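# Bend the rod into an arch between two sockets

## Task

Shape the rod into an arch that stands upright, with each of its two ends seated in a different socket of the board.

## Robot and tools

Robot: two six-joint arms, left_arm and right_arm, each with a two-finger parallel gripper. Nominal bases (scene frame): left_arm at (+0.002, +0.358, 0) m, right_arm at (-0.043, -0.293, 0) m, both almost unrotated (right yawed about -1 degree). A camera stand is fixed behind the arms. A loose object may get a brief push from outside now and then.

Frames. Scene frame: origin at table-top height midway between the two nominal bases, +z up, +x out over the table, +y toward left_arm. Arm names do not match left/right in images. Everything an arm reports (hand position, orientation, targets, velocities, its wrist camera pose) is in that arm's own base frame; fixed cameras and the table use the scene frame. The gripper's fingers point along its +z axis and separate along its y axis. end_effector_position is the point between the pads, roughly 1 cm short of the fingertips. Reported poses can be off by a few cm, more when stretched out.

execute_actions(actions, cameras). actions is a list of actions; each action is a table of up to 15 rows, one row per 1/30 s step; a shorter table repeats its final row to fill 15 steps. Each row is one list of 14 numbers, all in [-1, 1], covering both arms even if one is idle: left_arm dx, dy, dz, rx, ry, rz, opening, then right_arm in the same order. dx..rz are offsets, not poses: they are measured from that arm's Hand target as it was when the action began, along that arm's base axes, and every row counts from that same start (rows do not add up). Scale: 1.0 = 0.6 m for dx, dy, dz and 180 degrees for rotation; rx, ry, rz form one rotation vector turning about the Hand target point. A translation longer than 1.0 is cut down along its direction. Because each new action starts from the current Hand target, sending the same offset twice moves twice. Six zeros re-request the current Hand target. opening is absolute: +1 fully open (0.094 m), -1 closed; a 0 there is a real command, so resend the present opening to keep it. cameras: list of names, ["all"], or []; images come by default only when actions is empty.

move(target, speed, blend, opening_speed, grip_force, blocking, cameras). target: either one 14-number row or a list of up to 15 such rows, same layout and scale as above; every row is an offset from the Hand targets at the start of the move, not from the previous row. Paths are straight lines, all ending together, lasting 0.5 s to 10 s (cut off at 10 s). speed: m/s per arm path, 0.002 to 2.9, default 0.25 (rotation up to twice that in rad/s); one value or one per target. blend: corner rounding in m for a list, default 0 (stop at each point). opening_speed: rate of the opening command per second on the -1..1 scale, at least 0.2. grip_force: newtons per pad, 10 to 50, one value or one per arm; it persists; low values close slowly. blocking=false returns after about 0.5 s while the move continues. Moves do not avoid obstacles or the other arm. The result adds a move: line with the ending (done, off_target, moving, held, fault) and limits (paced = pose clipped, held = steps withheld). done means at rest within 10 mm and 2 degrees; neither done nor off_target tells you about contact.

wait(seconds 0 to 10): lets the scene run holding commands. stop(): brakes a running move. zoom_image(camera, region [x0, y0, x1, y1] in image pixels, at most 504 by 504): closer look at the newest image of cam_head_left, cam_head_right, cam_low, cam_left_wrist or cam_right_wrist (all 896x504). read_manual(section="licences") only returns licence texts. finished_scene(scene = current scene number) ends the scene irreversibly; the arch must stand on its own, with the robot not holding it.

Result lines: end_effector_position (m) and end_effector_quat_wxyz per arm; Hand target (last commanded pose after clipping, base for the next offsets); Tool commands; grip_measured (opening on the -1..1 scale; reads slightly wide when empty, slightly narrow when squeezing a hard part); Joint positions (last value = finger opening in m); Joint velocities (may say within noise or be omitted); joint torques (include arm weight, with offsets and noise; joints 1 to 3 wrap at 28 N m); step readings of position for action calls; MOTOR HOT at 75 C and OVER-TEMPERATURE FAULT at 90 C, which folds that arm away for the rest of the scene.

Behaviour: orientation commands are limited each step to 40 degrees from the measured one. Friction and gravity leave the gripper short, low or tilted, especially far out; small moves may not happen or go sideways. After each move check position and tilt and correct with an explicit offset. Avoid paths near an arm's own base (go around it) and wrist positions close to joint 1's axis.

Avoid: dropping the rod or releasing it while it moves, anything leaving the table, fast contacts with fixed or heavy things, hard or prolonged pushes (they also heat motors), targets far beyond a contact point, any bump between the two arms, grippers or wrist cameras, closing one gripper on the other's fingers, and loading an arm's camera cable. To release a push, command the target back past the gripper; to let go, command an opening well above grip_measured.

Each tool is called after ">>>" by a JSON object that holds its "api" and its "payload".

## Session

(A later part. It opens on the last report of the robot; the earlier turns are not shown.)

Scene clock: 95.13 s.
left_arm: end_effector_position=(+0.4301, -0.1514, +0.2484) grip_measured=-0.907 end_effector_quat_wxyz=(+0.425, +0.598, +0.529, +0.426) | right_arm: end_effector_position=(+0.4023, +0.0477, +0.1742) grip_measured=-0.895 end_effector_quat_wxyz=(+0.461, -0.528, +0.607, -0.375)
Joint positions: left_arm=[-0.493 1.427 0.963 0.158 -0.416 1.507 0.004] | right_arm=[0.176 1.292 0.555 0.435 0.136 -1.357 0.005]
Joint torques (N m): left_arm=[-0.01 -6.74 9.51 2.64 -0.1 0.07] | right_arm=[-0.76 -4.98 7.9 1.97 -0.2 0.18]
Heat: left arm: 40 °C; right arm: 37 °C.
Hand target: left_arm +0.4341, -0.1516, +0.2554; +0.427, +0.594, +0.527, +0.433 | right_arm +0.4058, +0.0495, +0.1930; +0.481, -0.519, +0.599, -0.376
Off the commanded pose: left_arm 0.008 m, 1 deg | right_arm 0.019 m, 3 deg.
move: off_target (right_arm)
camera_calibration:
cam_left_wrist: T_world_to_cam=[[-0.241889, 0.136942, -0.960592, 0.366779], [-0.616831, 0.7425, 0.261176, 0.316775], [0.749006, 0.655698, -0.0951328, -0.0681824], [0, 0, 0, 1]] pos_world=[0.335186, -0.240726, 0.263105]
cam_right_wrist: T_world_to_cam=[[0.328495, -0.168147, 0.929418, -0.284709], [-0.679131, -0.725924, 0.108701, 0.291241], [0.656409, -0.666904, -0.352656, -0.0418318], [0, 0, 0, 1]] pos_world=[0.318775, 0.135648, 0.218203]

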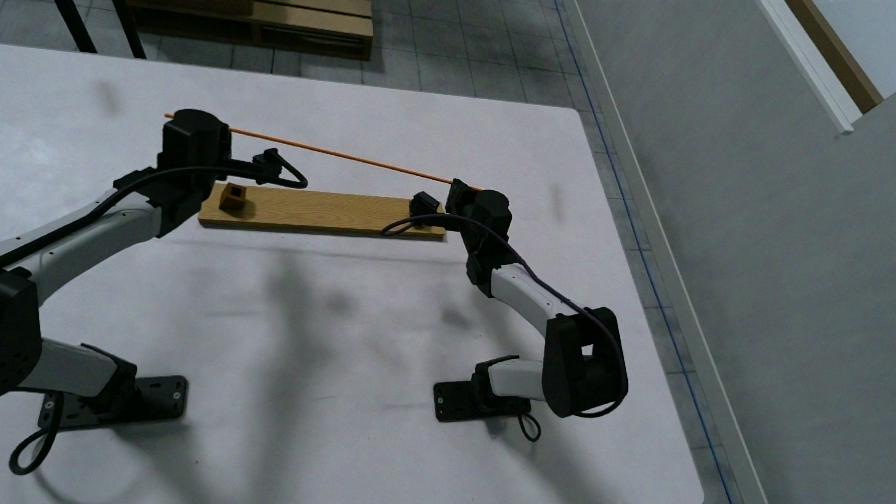

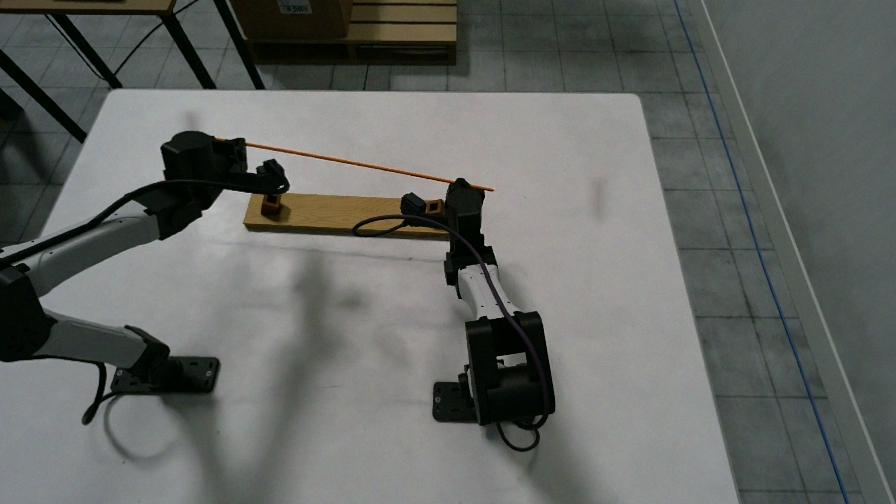

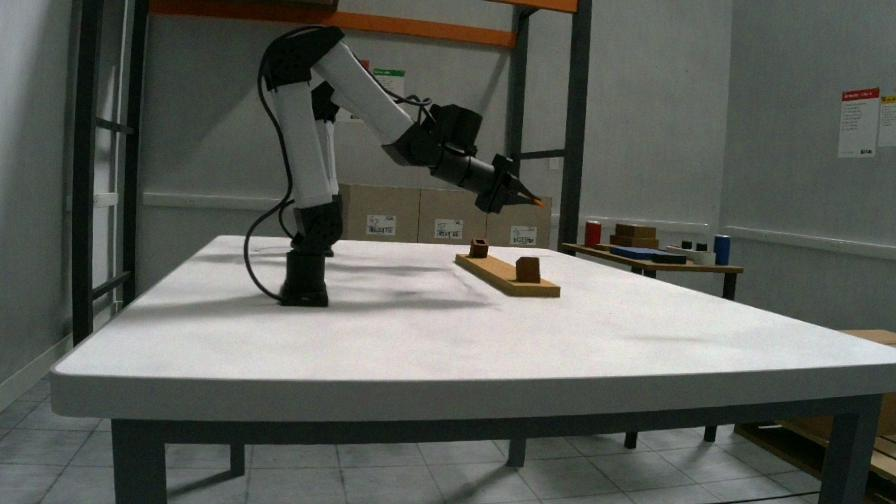

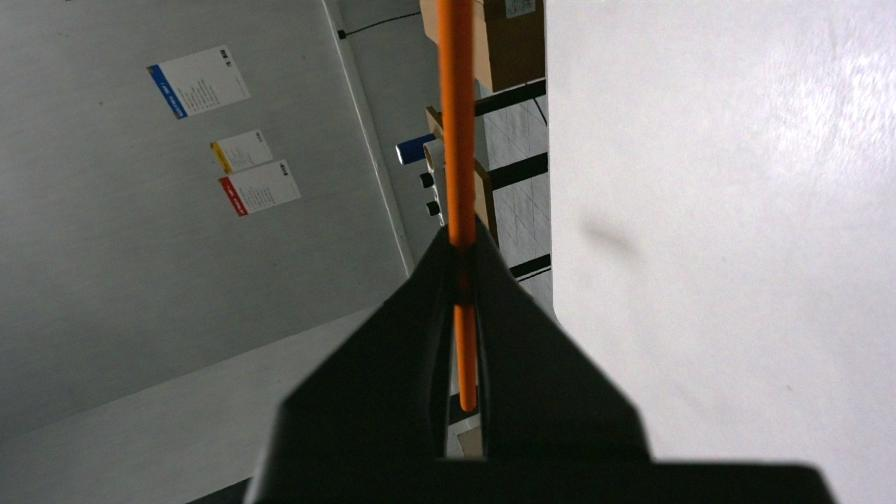

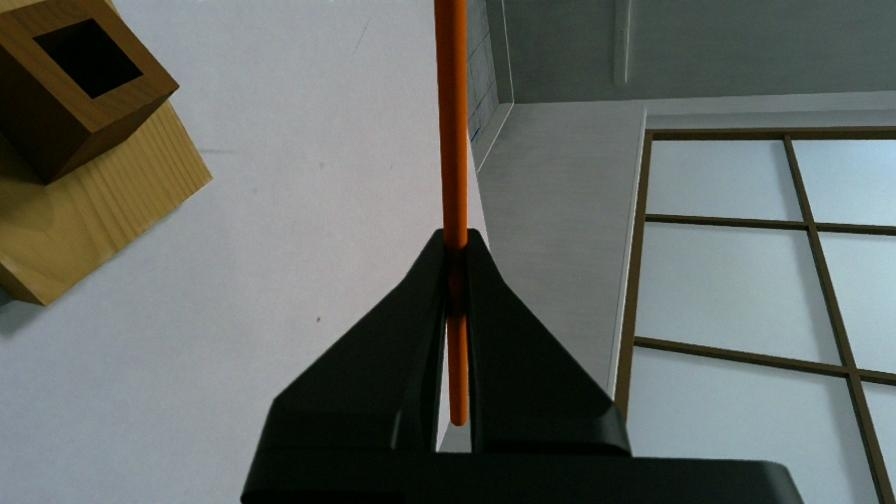

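>>> {"api": "move", "payload": {"target": [-0.005,-0.009,-0.05,-0.1551,0.012,0,-1,0.035,0.028,0.06,0.0889,-0.0016,0,-1], "speed": 0.1, "cameras": ["all"]}}

Scene clock: 106.23 s.
left_arm: end_effector_position=(+0.4292, -0.1528, +0.2288) grip_measured=-0.908 end_effector_quat_wxyz=(+0.535, +0.487, +0.622, +0.300) | right_arm: end_effector_position=(+0.4204, +0.0588, +0.2166) grip_measured=-0.895 end_effector_quat_wxyz=(+0.528, -0.454, +0.648, -0.308)
Joint positions: left_arm=[-0.45 1.427 0.85 0.316 -0.288 1.099 0.004] | right_arm=[0.176 1.298 0.7 0.341 0.092 -1.115 0.005]
Joint torques (N m): left_arm=[0.35 -6.08 6.91 2.99 0.34 -0.29] | right_arm=[-0.29 -2.77 8.68 2.09 -0.36 0.41]
Heat: left arm: 42 °C; right arm: 38 °C.
Hand target: left_arm +0.4311, -0.1571, +0.2254; +0.547, +0.482, +0.623, +0.282 | right_arm +0.4268, +0.0664, +0.2289; +0.550, -0.446, +0.644, -0.290
Off the commanded pose: left_arm 0.006 m, 3 deg | right_arm 0.016 m, 3 deg.
move: off_target (left_arm, right_arm)
camera_calibration:
cam_left_wrist: T_world_to_cam=[[-0.258149, -0.294655, -0.920075, 0.279701], [-0.6367, 0.768164, -0.0673641, 0.409965], [0.726617, 0.568421, -0.385907, -0.00567024], [0, 0, 0, 1]] pos_world=[0.337349, -0.229282, 0.282775]
cam_right_wrist: T_world_to_cam=[[0.296785, -0.402643, 0.865909, -0.287436], [-0.696227, -0.711852, -0.0923795, 0.356897], [0.653595, -0.575452, -0.491598, -0.00550734], [0, 0, 0, 1]] pos_world=[0.337388, 0.135155, 0.279156]

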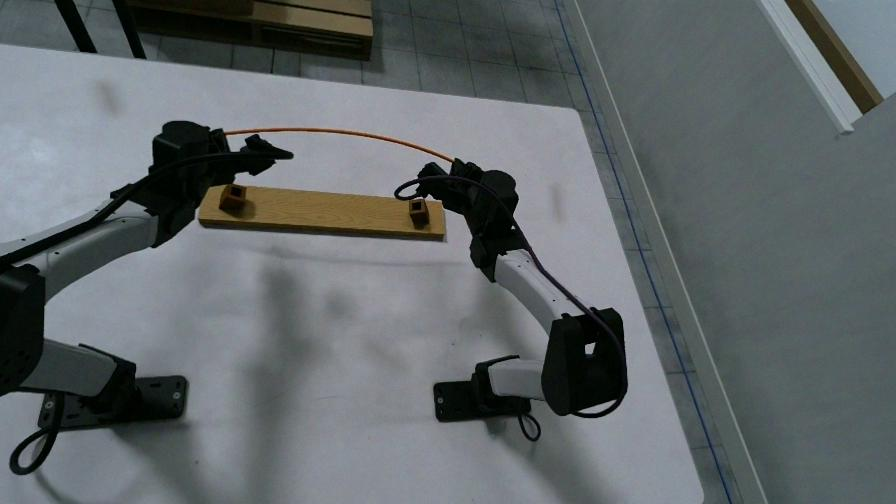

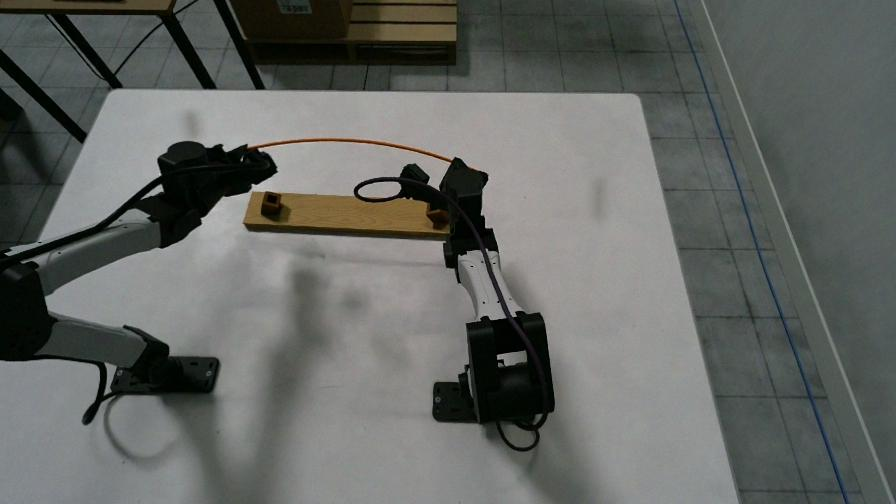

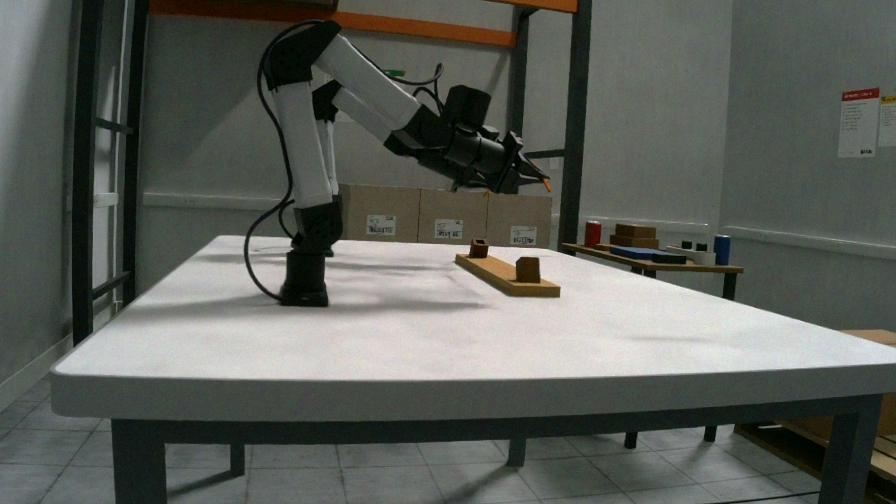

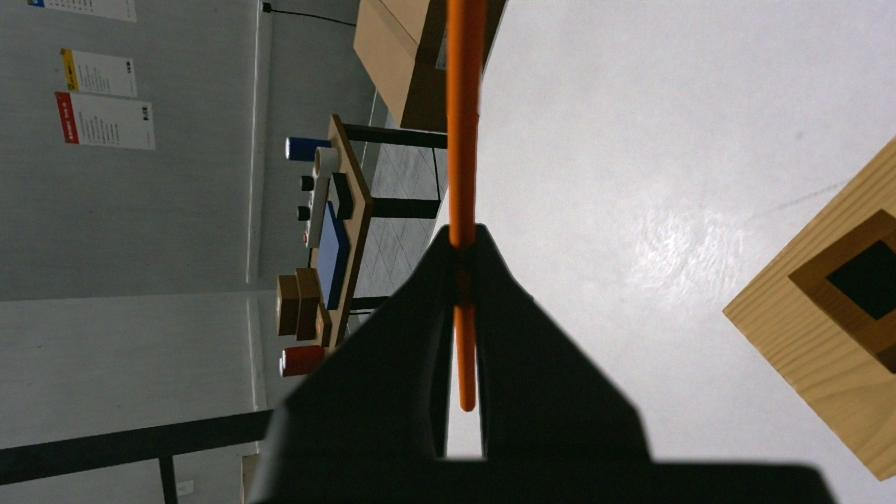

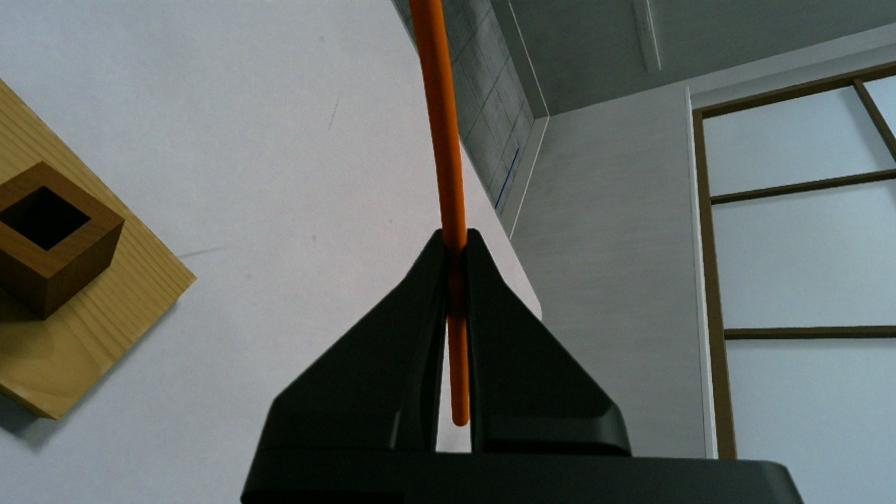

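>>> {"api": "move", "payload": {"target": [-0.004,-0.034,-0.015,-0.111,0.0055,0,-1,0.003,0.054,0,0.1111,-0.0037,0,-1], "speed": 0.1, "cameras": ["cam_head_left","cam_low","cam_left_wrist","cam_right_wrist"]}}

Scene clock: 114.27 s.
left_arm: end_effector_position=(+0.4317, -0.1591, +0.2171) grip_measured=-0.908 end_effector_quat_wxyz=(+0.600, +0.377, +0.677, +0.201) | right_arm: end_effector_position=(+0.4268, +0.0848, +0.2220) grip_measured=-0.895 end_effector_quat_wxyz=(+0.598, -0.351, +0.691, -0.205)
Joint positions: left_arm=[-0.45 1.47 0.784 0.477 -0.26 0.777 0.004] | right_arm=[0.232 1.344 0.7 0.442 0.09 -0.781 0.005]
Joint torques (N m): left_arm=[-1.98 -6.45 6.75 3.08 0.53 -0.32] | right_arm=[1.13 -3.03 6.22 2.51 -0.3 0.51]
Heat: left arm: 43 °C; right arm: 39 °C.
Hand target: left_arm +0.4287, -0.1775, +0.2165; +0.617, +0.382, +0.667, +0.166 | right_arm +0.4286, +0.0987, +0.2290; +0.623, -0.342, +0.681, -0.176
Off the commanded pose: left_arm 0.019 m, 5 deg | right_arm 0.016 m, 5 deg.
move: off_target (left_arm, right_arm)
camera_calibration:
cam_left_wrist: T_world_to_cam=[[-0.24431, -0.594282, -0.766252, 0.180784], [-0.671614, 0.673686, -0.308355, 0.468026], [0.699463, 0.439291, -0.563716, 0.0213383], [0, 0, 0, 1]] pos_world=[0.343574, -0.217239, 0.294873]
cam_right_wrist: T_world_to_cam=[[0.272984, -0.671041, 0.689336, -0.211324], [-0.705438, -0.626825, -0.330828, 0.430058], [0.654093, -0.395973, -0.644491, 0.0263924], [0, 0, 0, 1]] pos_world=[0.343804, 0.138215, 0.304958]
Images, in order (width x height): cam_head_left 896x504, cam_low 896x504, cam_left_wrist 896x504, cam_right_wrist 896x504.

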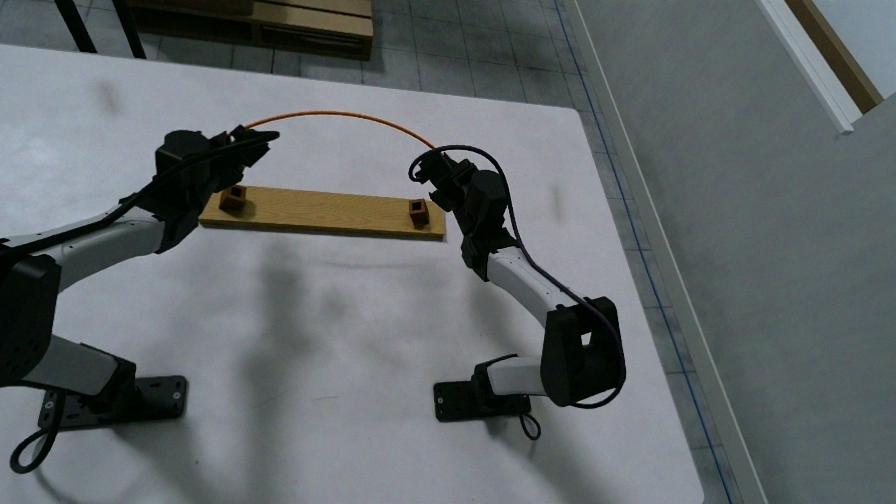

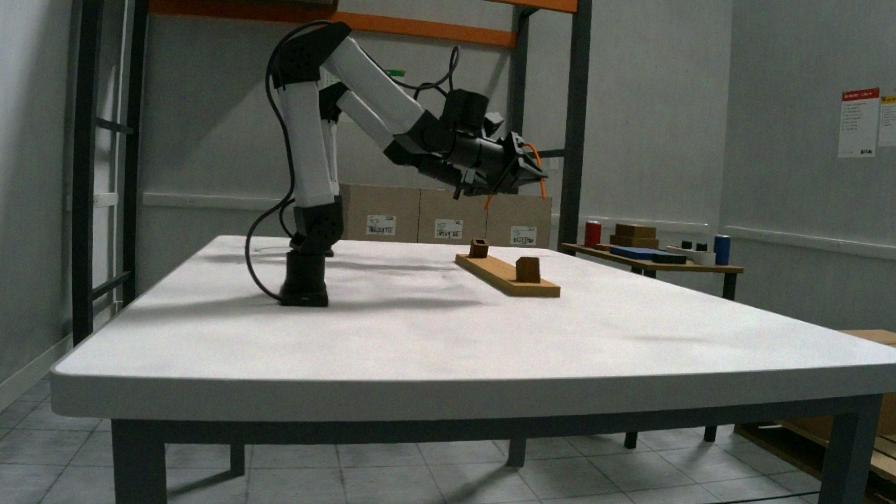

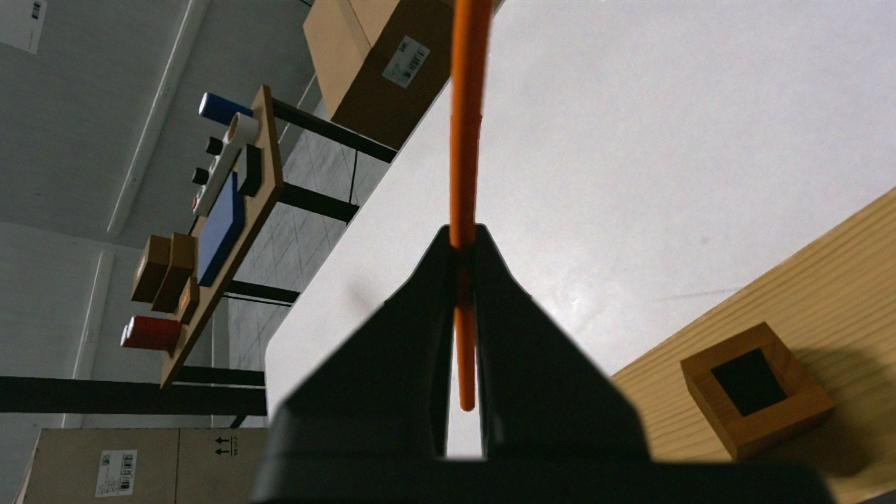

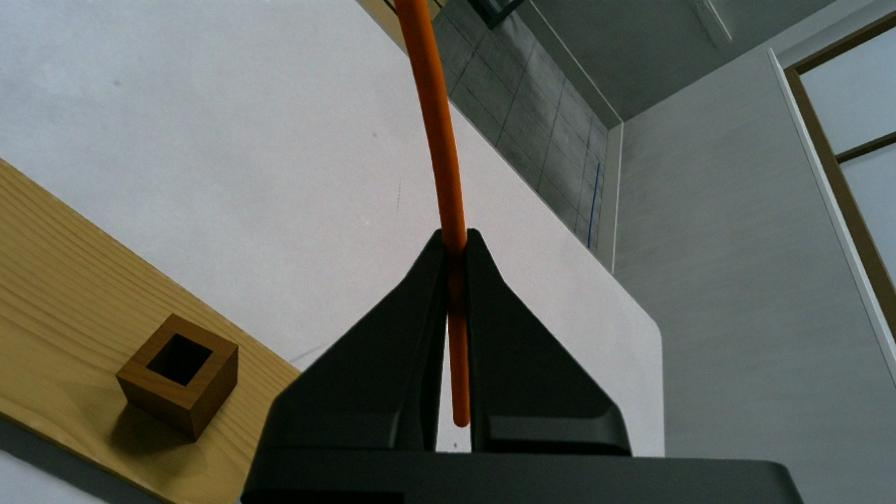

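>>> {"api": "move", "payload": {"target": [-0.004,-0.040,-0.005,-0.0667,0.0003,0,-1,0.0,0.050,-0.005,0.0667,-0.0035,0,-1], "speed": 0.1, "cameras": ["cam_head_left","cam_low","cam_left_wrist","cam_right_wrist"]}}

Scene clock: 118.87 s.
left_arm: end_effector_position=(+0.4318, -0.1770, +0.2123) grip_measured=-0.908 end_effector_quat_wxyz=(+0.637, +0.301, +0.696, +0.135) | right_arm: end_effector_position=(+0.4309, +0.1049, +0.2240) grip_measured=-0.895 end_effector_quat_wxyz=(+0.638, -0.266, +0.706, -0.152)
Joint positions: left_arm=[-0.498 1.527 0.76 0.609 -0.296 0.571 0.004] | right_arm=[0.31 1.4 0.687 0.572 0.181 -0.569 0.005]
Joint torques (N m): left_arm=[-2.89 -6.72 6.75 3.12 0.61 -0.22] | right_arm=[2.06 -3.19 5.3 2.56 -0.56 0.48]
Heat: left arm: 43 °C; right arm: 40 °C.
Hand target: left_arm +0.4263, -0.2015, +0.2133; +0.654, +0.315, +0.682, +0.095 | right_arm +0.4286, +0.1288, +0.2260; +0.659, -0.274, +0.693, -0.106
Off the commanded pose: left_arm 0.025 m, 6 deg | right_arm 0.024 m, 6 deg.
move: off_target (left_arm, right_arm)
camera_calibration:
cam_left_wrist: T_world_to_cam=[[-0.221981, -0.750599, -0.622355, 0.0986155], [-0.68319, 0.575134, -0.449969, 0.496297], [0.695684, 0.325302, -0.640471, 0.0241988], [0, 0, 0, 1]] pos_world=[0.344121, -0.219289, 0.300191]
cam_right_wrist: T_world_to_cam=[[0.215959, -0.811509, 0.542968, -0.128313], [-0.719151, -0.50834, -0.473722, 0.471636], [0.660442, -0.288172, -0.693378, 0.0298698], [0, 0, 0, 1]] pos_world=[0.347161, 0.144233, 0.313805]
Images, in order (width x height): cam_head_left 896x504, cam_low 896x504, cam_left_wrist 896x504, cam_right_wrist 896x504.

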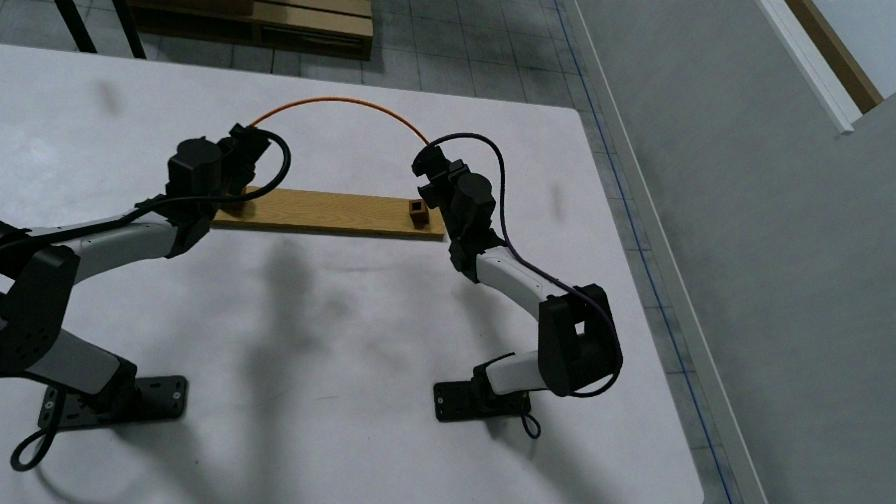

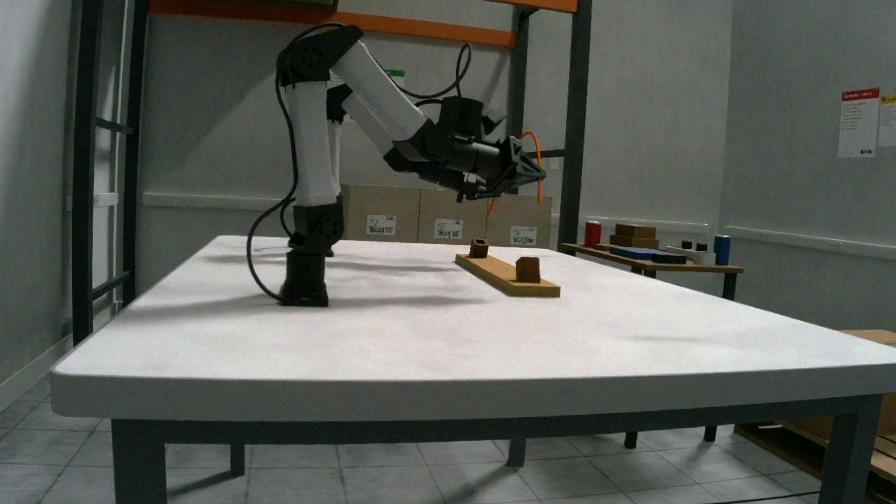

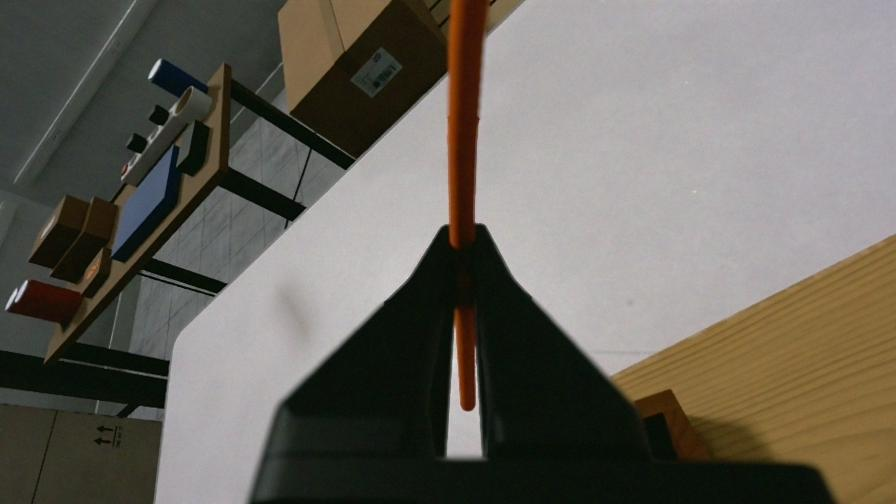

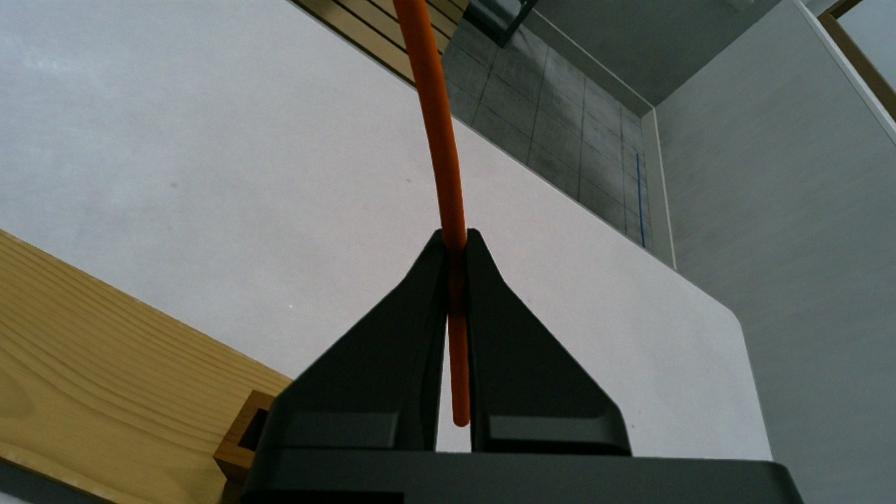

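>>> {"api": "move", "payload": {"target": [-0.005,-0.040,-0.0,-0.0667,0.0,0,-1,-0.007,0.052,-0.005,0.0667,-0.004,0,-1], "speed": 0.1, "cameras": ["cam_head_left","cam_head_right","cam_low","cam_left_wrist","cam_right_wrist"]}}

Scene clock: 122.87 s.
left_arm: end_effector_position=(+0.4316, -0.1957, +0.2126) grip_measured=-0.908 end_effector_quat_wxyz=(+0.671, +0.221, +0.704, +0.072) | right_arm: end_effector_position=(+0.4289, +0.1303, +0.2213) grip_measured=-0.895 end_effector_quat_wxyz=(+0.672, -0.185, +0.711, -0.091)
Joint positions: left_arm=[-0.553 1.592 0.753 0.744 -0.354 0.378 0.004] | right_arm=[0.403 1.465 0.661 0.722 0.283 -0.365 0.005]
Joint torques (N m): left_arm=[-3.47 -7.1 6.56 3.11 0.76 -0.17] | right_arm=[2.58 -3.36 5.19 2.47 -0.71 0.39]
Heat: left arm: 44 °C; right arm: 41 °C.
Hand target: left_arm +0.4234, -0.2255, +0.2136; +0.683, +0.245, +0.688, +0.023 | right_arm +0.4244, +0.1599, +0.2231; +0.688, -0.203, +0.696, -0.035
Off the commanded pose: left_arm 0.031 m, 7 deg | right_arm 0.030 m, 7 deg.
move: off_target (left_arm, right_arm)
camera_calibration:
cam_left_wrist: T_world_to_cam=[[-0.189931, -0.871027, -0.453033, 0.0112411], [-0.685822, 0.447894, -0.57362, 0.509583], [0.702549, 0.201752, -0.682438, 0.0123524], [0, 0, 0, 1]] pos_world=[0.34294, -0.22094, 0.305829]
cam_right_wrist: T_world_to_cam=[[0.174977, -0.913734, 0.366705, -0.0358323], [-0.713863, -0.374245, -0.591895, 0.488279], [0.678073, -0.158209, -0.717766, 0.0175456], [0, 0, 0, 1]] pos_world=[0.342937, 0.152771, 0.314743]

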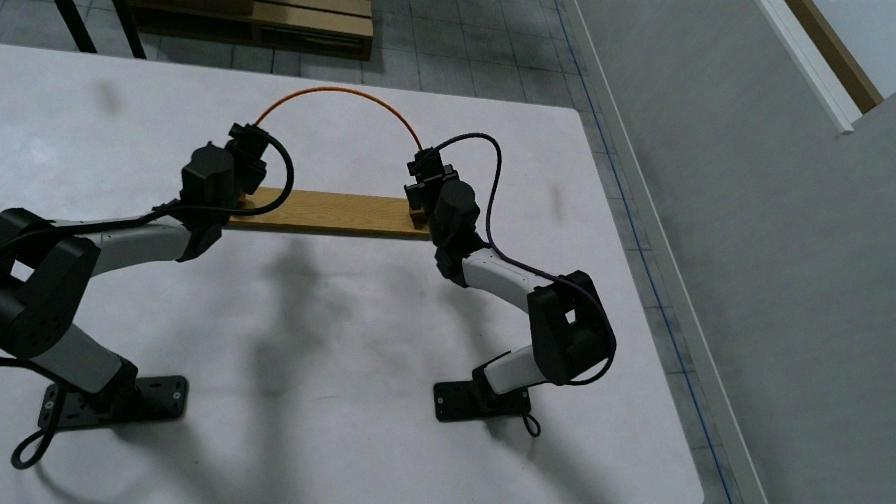

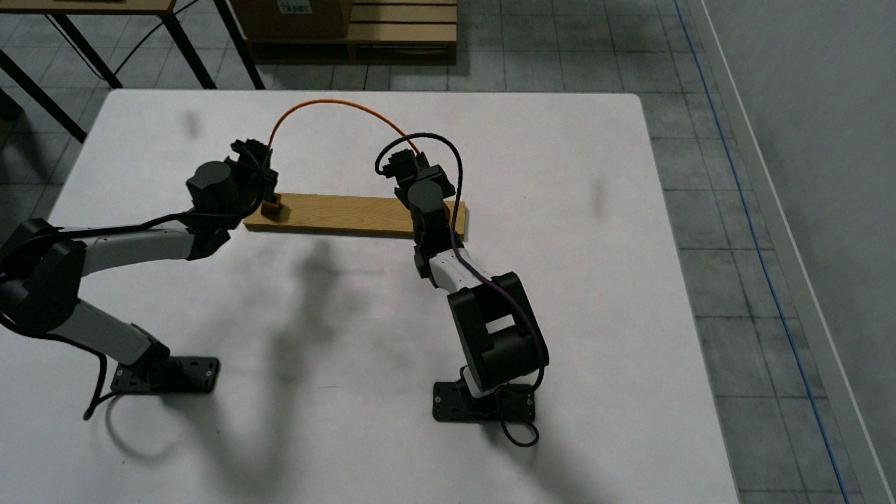

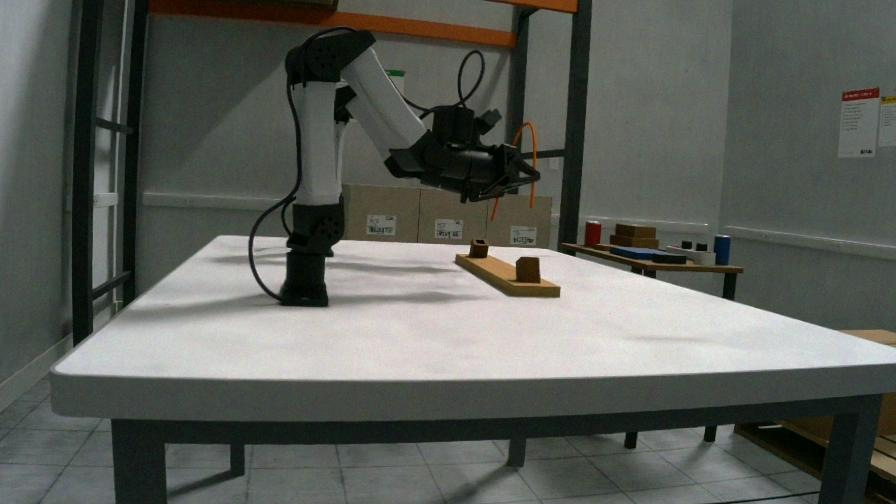

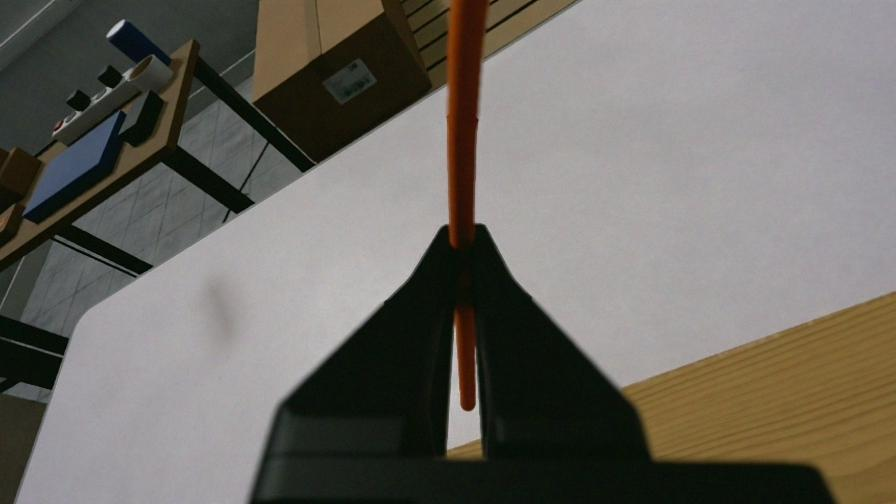

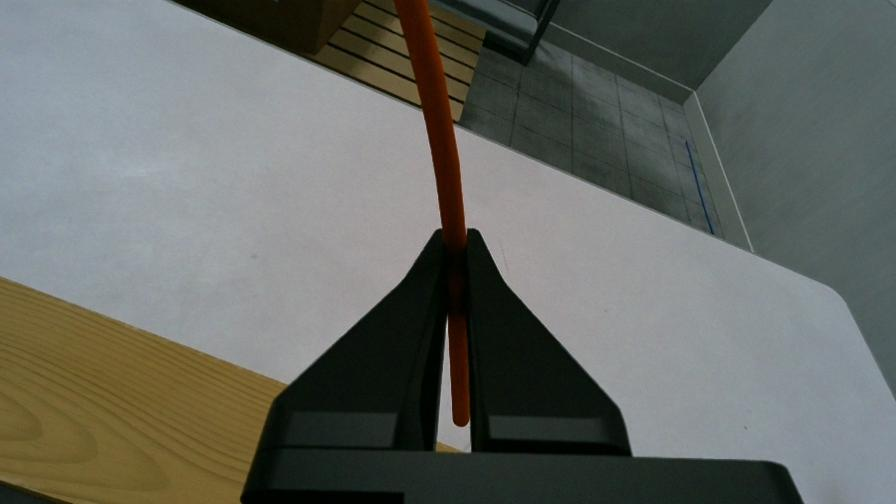

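>>> {"api": "move", "payload": {"target": [-0.004,0,-0.04,0,0,0,-1,-0.005,0.0,-0.05,0,0,0,-1], "speed": 0.05, "cameras": ["cam_low","cam_left_wrist","cam_right_wrist"]}}

Scene clock: 130.97 s.
left_arm: end_effector_position=(+0.4291, -0.1955, +0.1860) grip_measured=-0.908 end_effector_quat_wxyz=(+0.669, +0.222, +0.706, +0.073) | right_arm: end_effector_position=(+0.4261, +0.1306, +0.1907) grip_measured=-0.895 end_effector_quat_wxyz=(+0.673, -0.184, +0.711, -0.090)
Joint positions: left_arm=[-0.558 1.656 0.694 0.861 -0.36 0.377 0.004] | right_arm=[0.408 1.547 0.584 0.88 0.287 -0.362 0.005]
Joint torques (N m): left_arm=[-3.54 -7.5 6.48 3.11 0.76 -0.17] | right_arm=[2.54 -3.45 4.93 2.5 -0.71 0.38]
Heat: left arm: 45 °C; right arm: 41 °C.
Hand target: left_arm +0.4210, -0.2254, +0.1896; +0.683, +0.245, +0.688, +0.023 | right_arm +0.4214, +0.1601, +0.1930; +0.688, -0.203, +0.696, -0.035
Off the commanded pose: left_arm 0.031 m, 7 deg | right_arm 0.030 m, 7 deg.
move: off_target (left_arm, right_arm)
camera_calibration:
cam_left_wrist: T_world_to_cam=[[-0.19107, -0.870008, -0.454508, -0.000092221], [-0.68908, 0.448648, -0.569108, 0.493184], [0.699043, 0.204453, -0.685228, -0.00146834], [0, 0, 0, 1]] pos_world=[0.340852, -0.221046, 0.279627]
cam_right_wrist: T_world_to_cam=[[0.175332, -0.914938, 0.363521, -0.023183], [-0.714219, -0.372344, -0.592664, 0.468278], [0.677606, -0.155721, -0.71875, -0.00238679], [0, 0, 0, 1]] pos_world=[0.340135, 0.152778, 0.284244]
Images, in order (width x height): cam_low 896x504, cam_left_wrist 896x504, cam_right_wrist 896x504.

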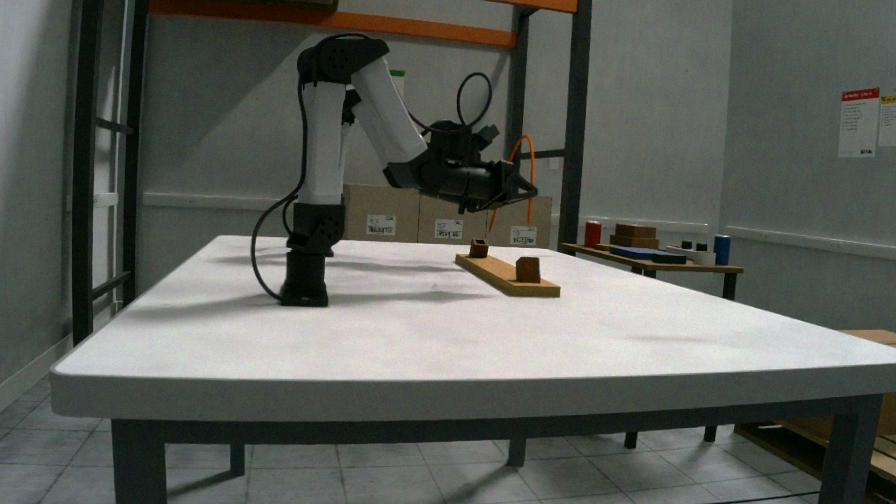

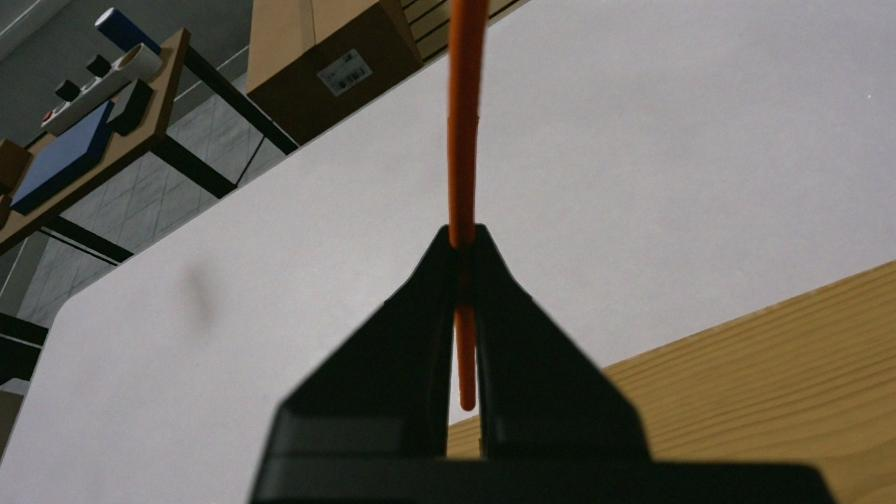

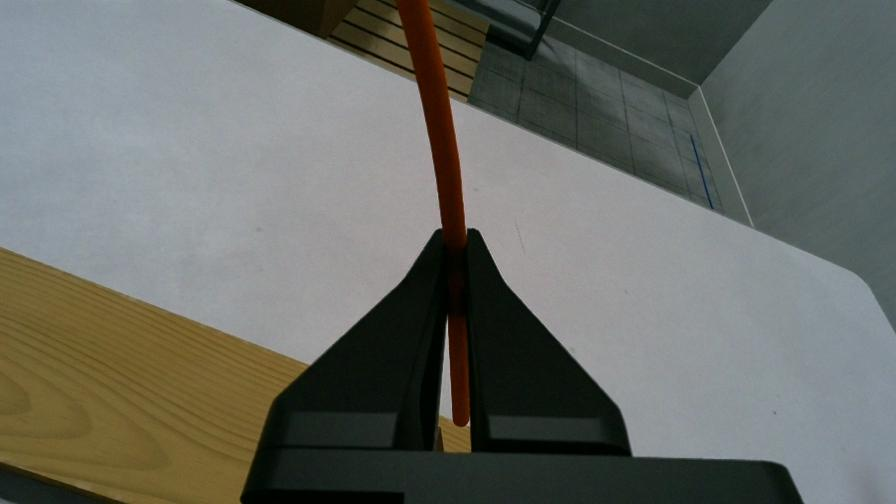

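>>> {"api": "move", "payload": {"target": [0,0,-0.06,0,0,0,-1,0,0.0,-0.066,0,0,0,-1], "speed": 0.05, "cameras": ["all"]}}

>>> {"api": "zoom_image", "payload": {"camera": "cam_left_wrist", "region": [400, 300, 540, 460]}}

>>> {"api": "zoom_image", "payload": {"camera": "cam_right_wrist", "region": [390, 300, 530, 460]}}

>>> {"api": "zoom_image", "payload": {"camera": "cam_low", "region": [440, 150, 590, 310]}}

>>> {"api": "zoom_image", "payload": {"camera": "cam_head_right", "region": [220, 80, 480, 250]}}

Scene clock: 135.37 s.
left_arm: end_effector_position=(+0.4293, -0.1952, +0.1491) grip_measured=-0.908 end_effector_quat_wxyz=(+0.668, +0.222, +0.706, +0.074) | right_arm: end_effector_position=(+0.4265, +0.1305, +0.1504) grip_measured=-0.895 end_effector_quat_wxyz=(+0.672, -0.182, +0.712, -0.089)
Joint positions: left_arm=[-0.558 1.784 0.641 1.04 -0.362 0.377 0.004] | right_arm=[0.408 1.706 0.521 1.102 0.289 -0.359 0.005]
Joint torques (N m): left_arm=[-3.52 -8.12 5.82 3.1 0.78 -0.17] | right_arm=[2.54 -3.92 4.29 2.48 -0.73 0.35]
Heat: left arm: 45 °C; right arm: 42 °C.
Hand target: left_arm +0.4210, -0.2255, +0.1535; +0.683, +0.245, +0.688, +0.023 | right_arm +0.4214, +0.1600, +0.1533; +0.688, -0.203, +0.696, -0.035
Off the commanded pose: left_arm 0.032 m, 7 deg | right_arm 0.030 m, 7 deg.
move: off_target (left_arm, right_arm)
camera_calibration:
cam_left_wrist: T_world_to_cam=[[-0.190262, -0.869728, -0.455383, -0.0167459], [-0.691003, 0.448134, -0.567178, 0.472596], [0.697363, 0.206759, -0.686248, -0.0256391], [0, 0, 0, 1]] pos_world=[0.341259, -0.22105, 0.242826]
cam_right_wrist: T_world_to_cam=[[0.174203, -0.916109, 0.361106, -0.0077371], [-0.71569, -0.369666, -0.592566, 0.444934], [0.676344, -0.155213, -0.720047, -0.030975], [0, 0, 0, 1]] pos_world=[0.340733, 0.152581, 0.244143]

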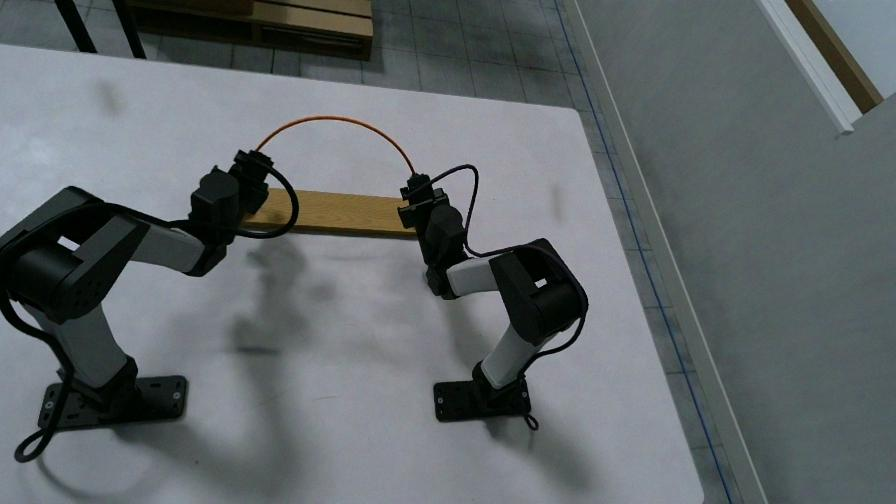

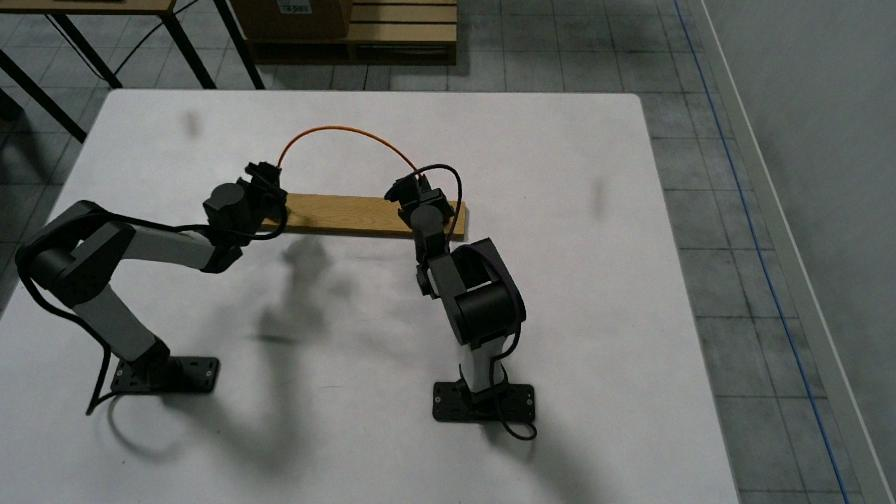

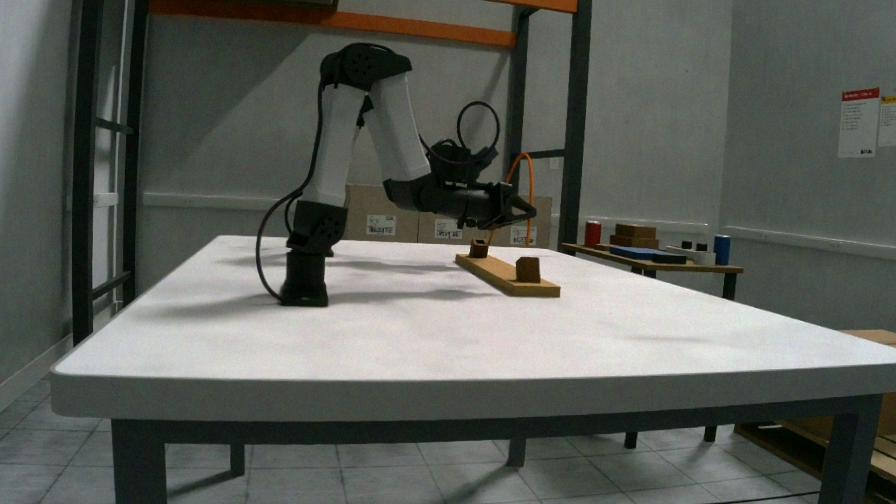

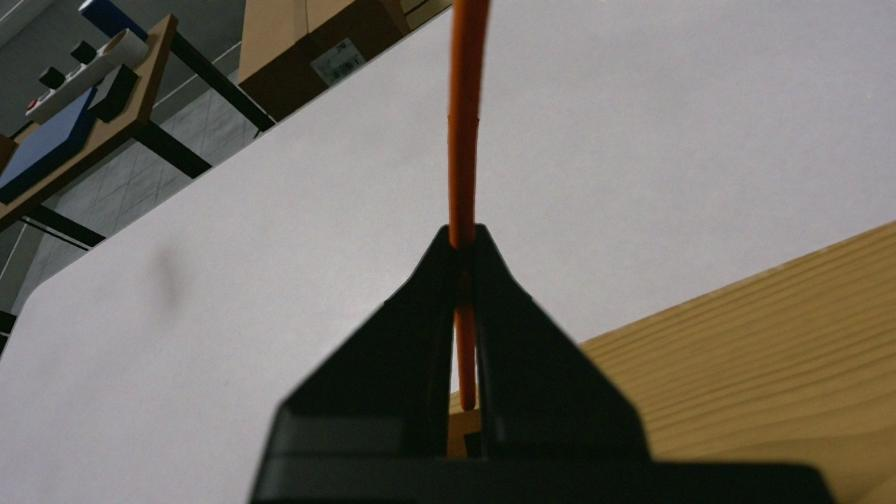

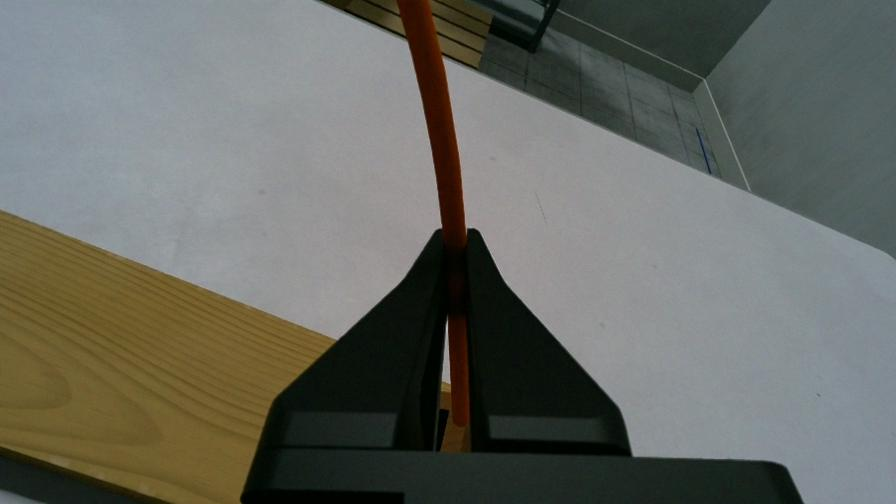

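Scaled by 3.150 from the camera's 896x504 image, which has a finer 1280x720 frame.

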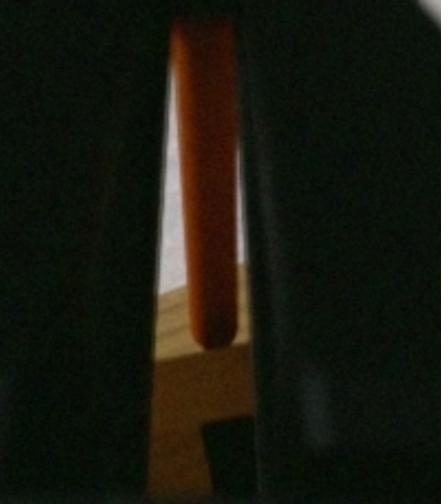

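Scaled by 3.150 from the camera's 896x504 image, which has a finer 1280x720 frame.

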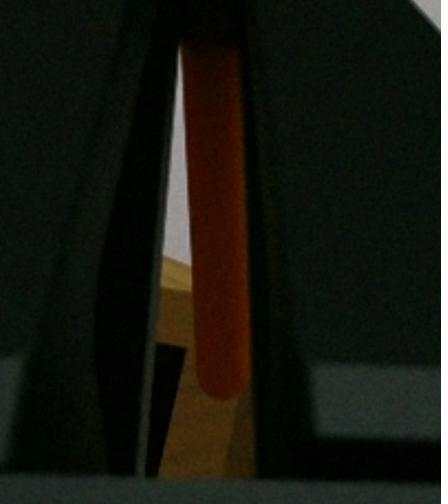

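Scaled by 3.150 from the camera's 896x504 image, which has a finer 1280x720 frame.

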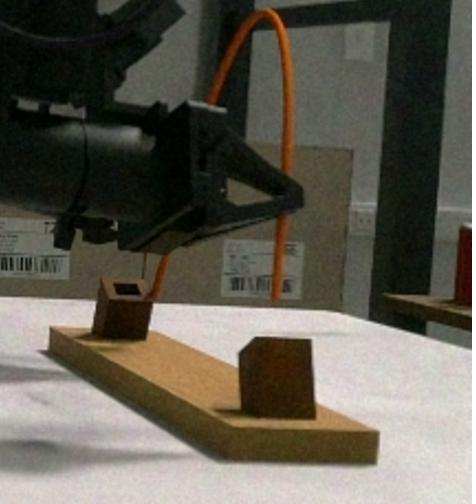

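Scaled by 1.938 from the camera's 896x504 image, which has a finer 1280x720 frame.

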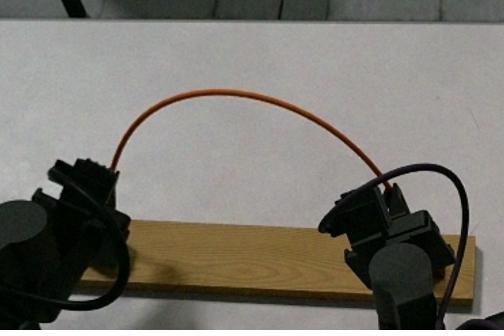

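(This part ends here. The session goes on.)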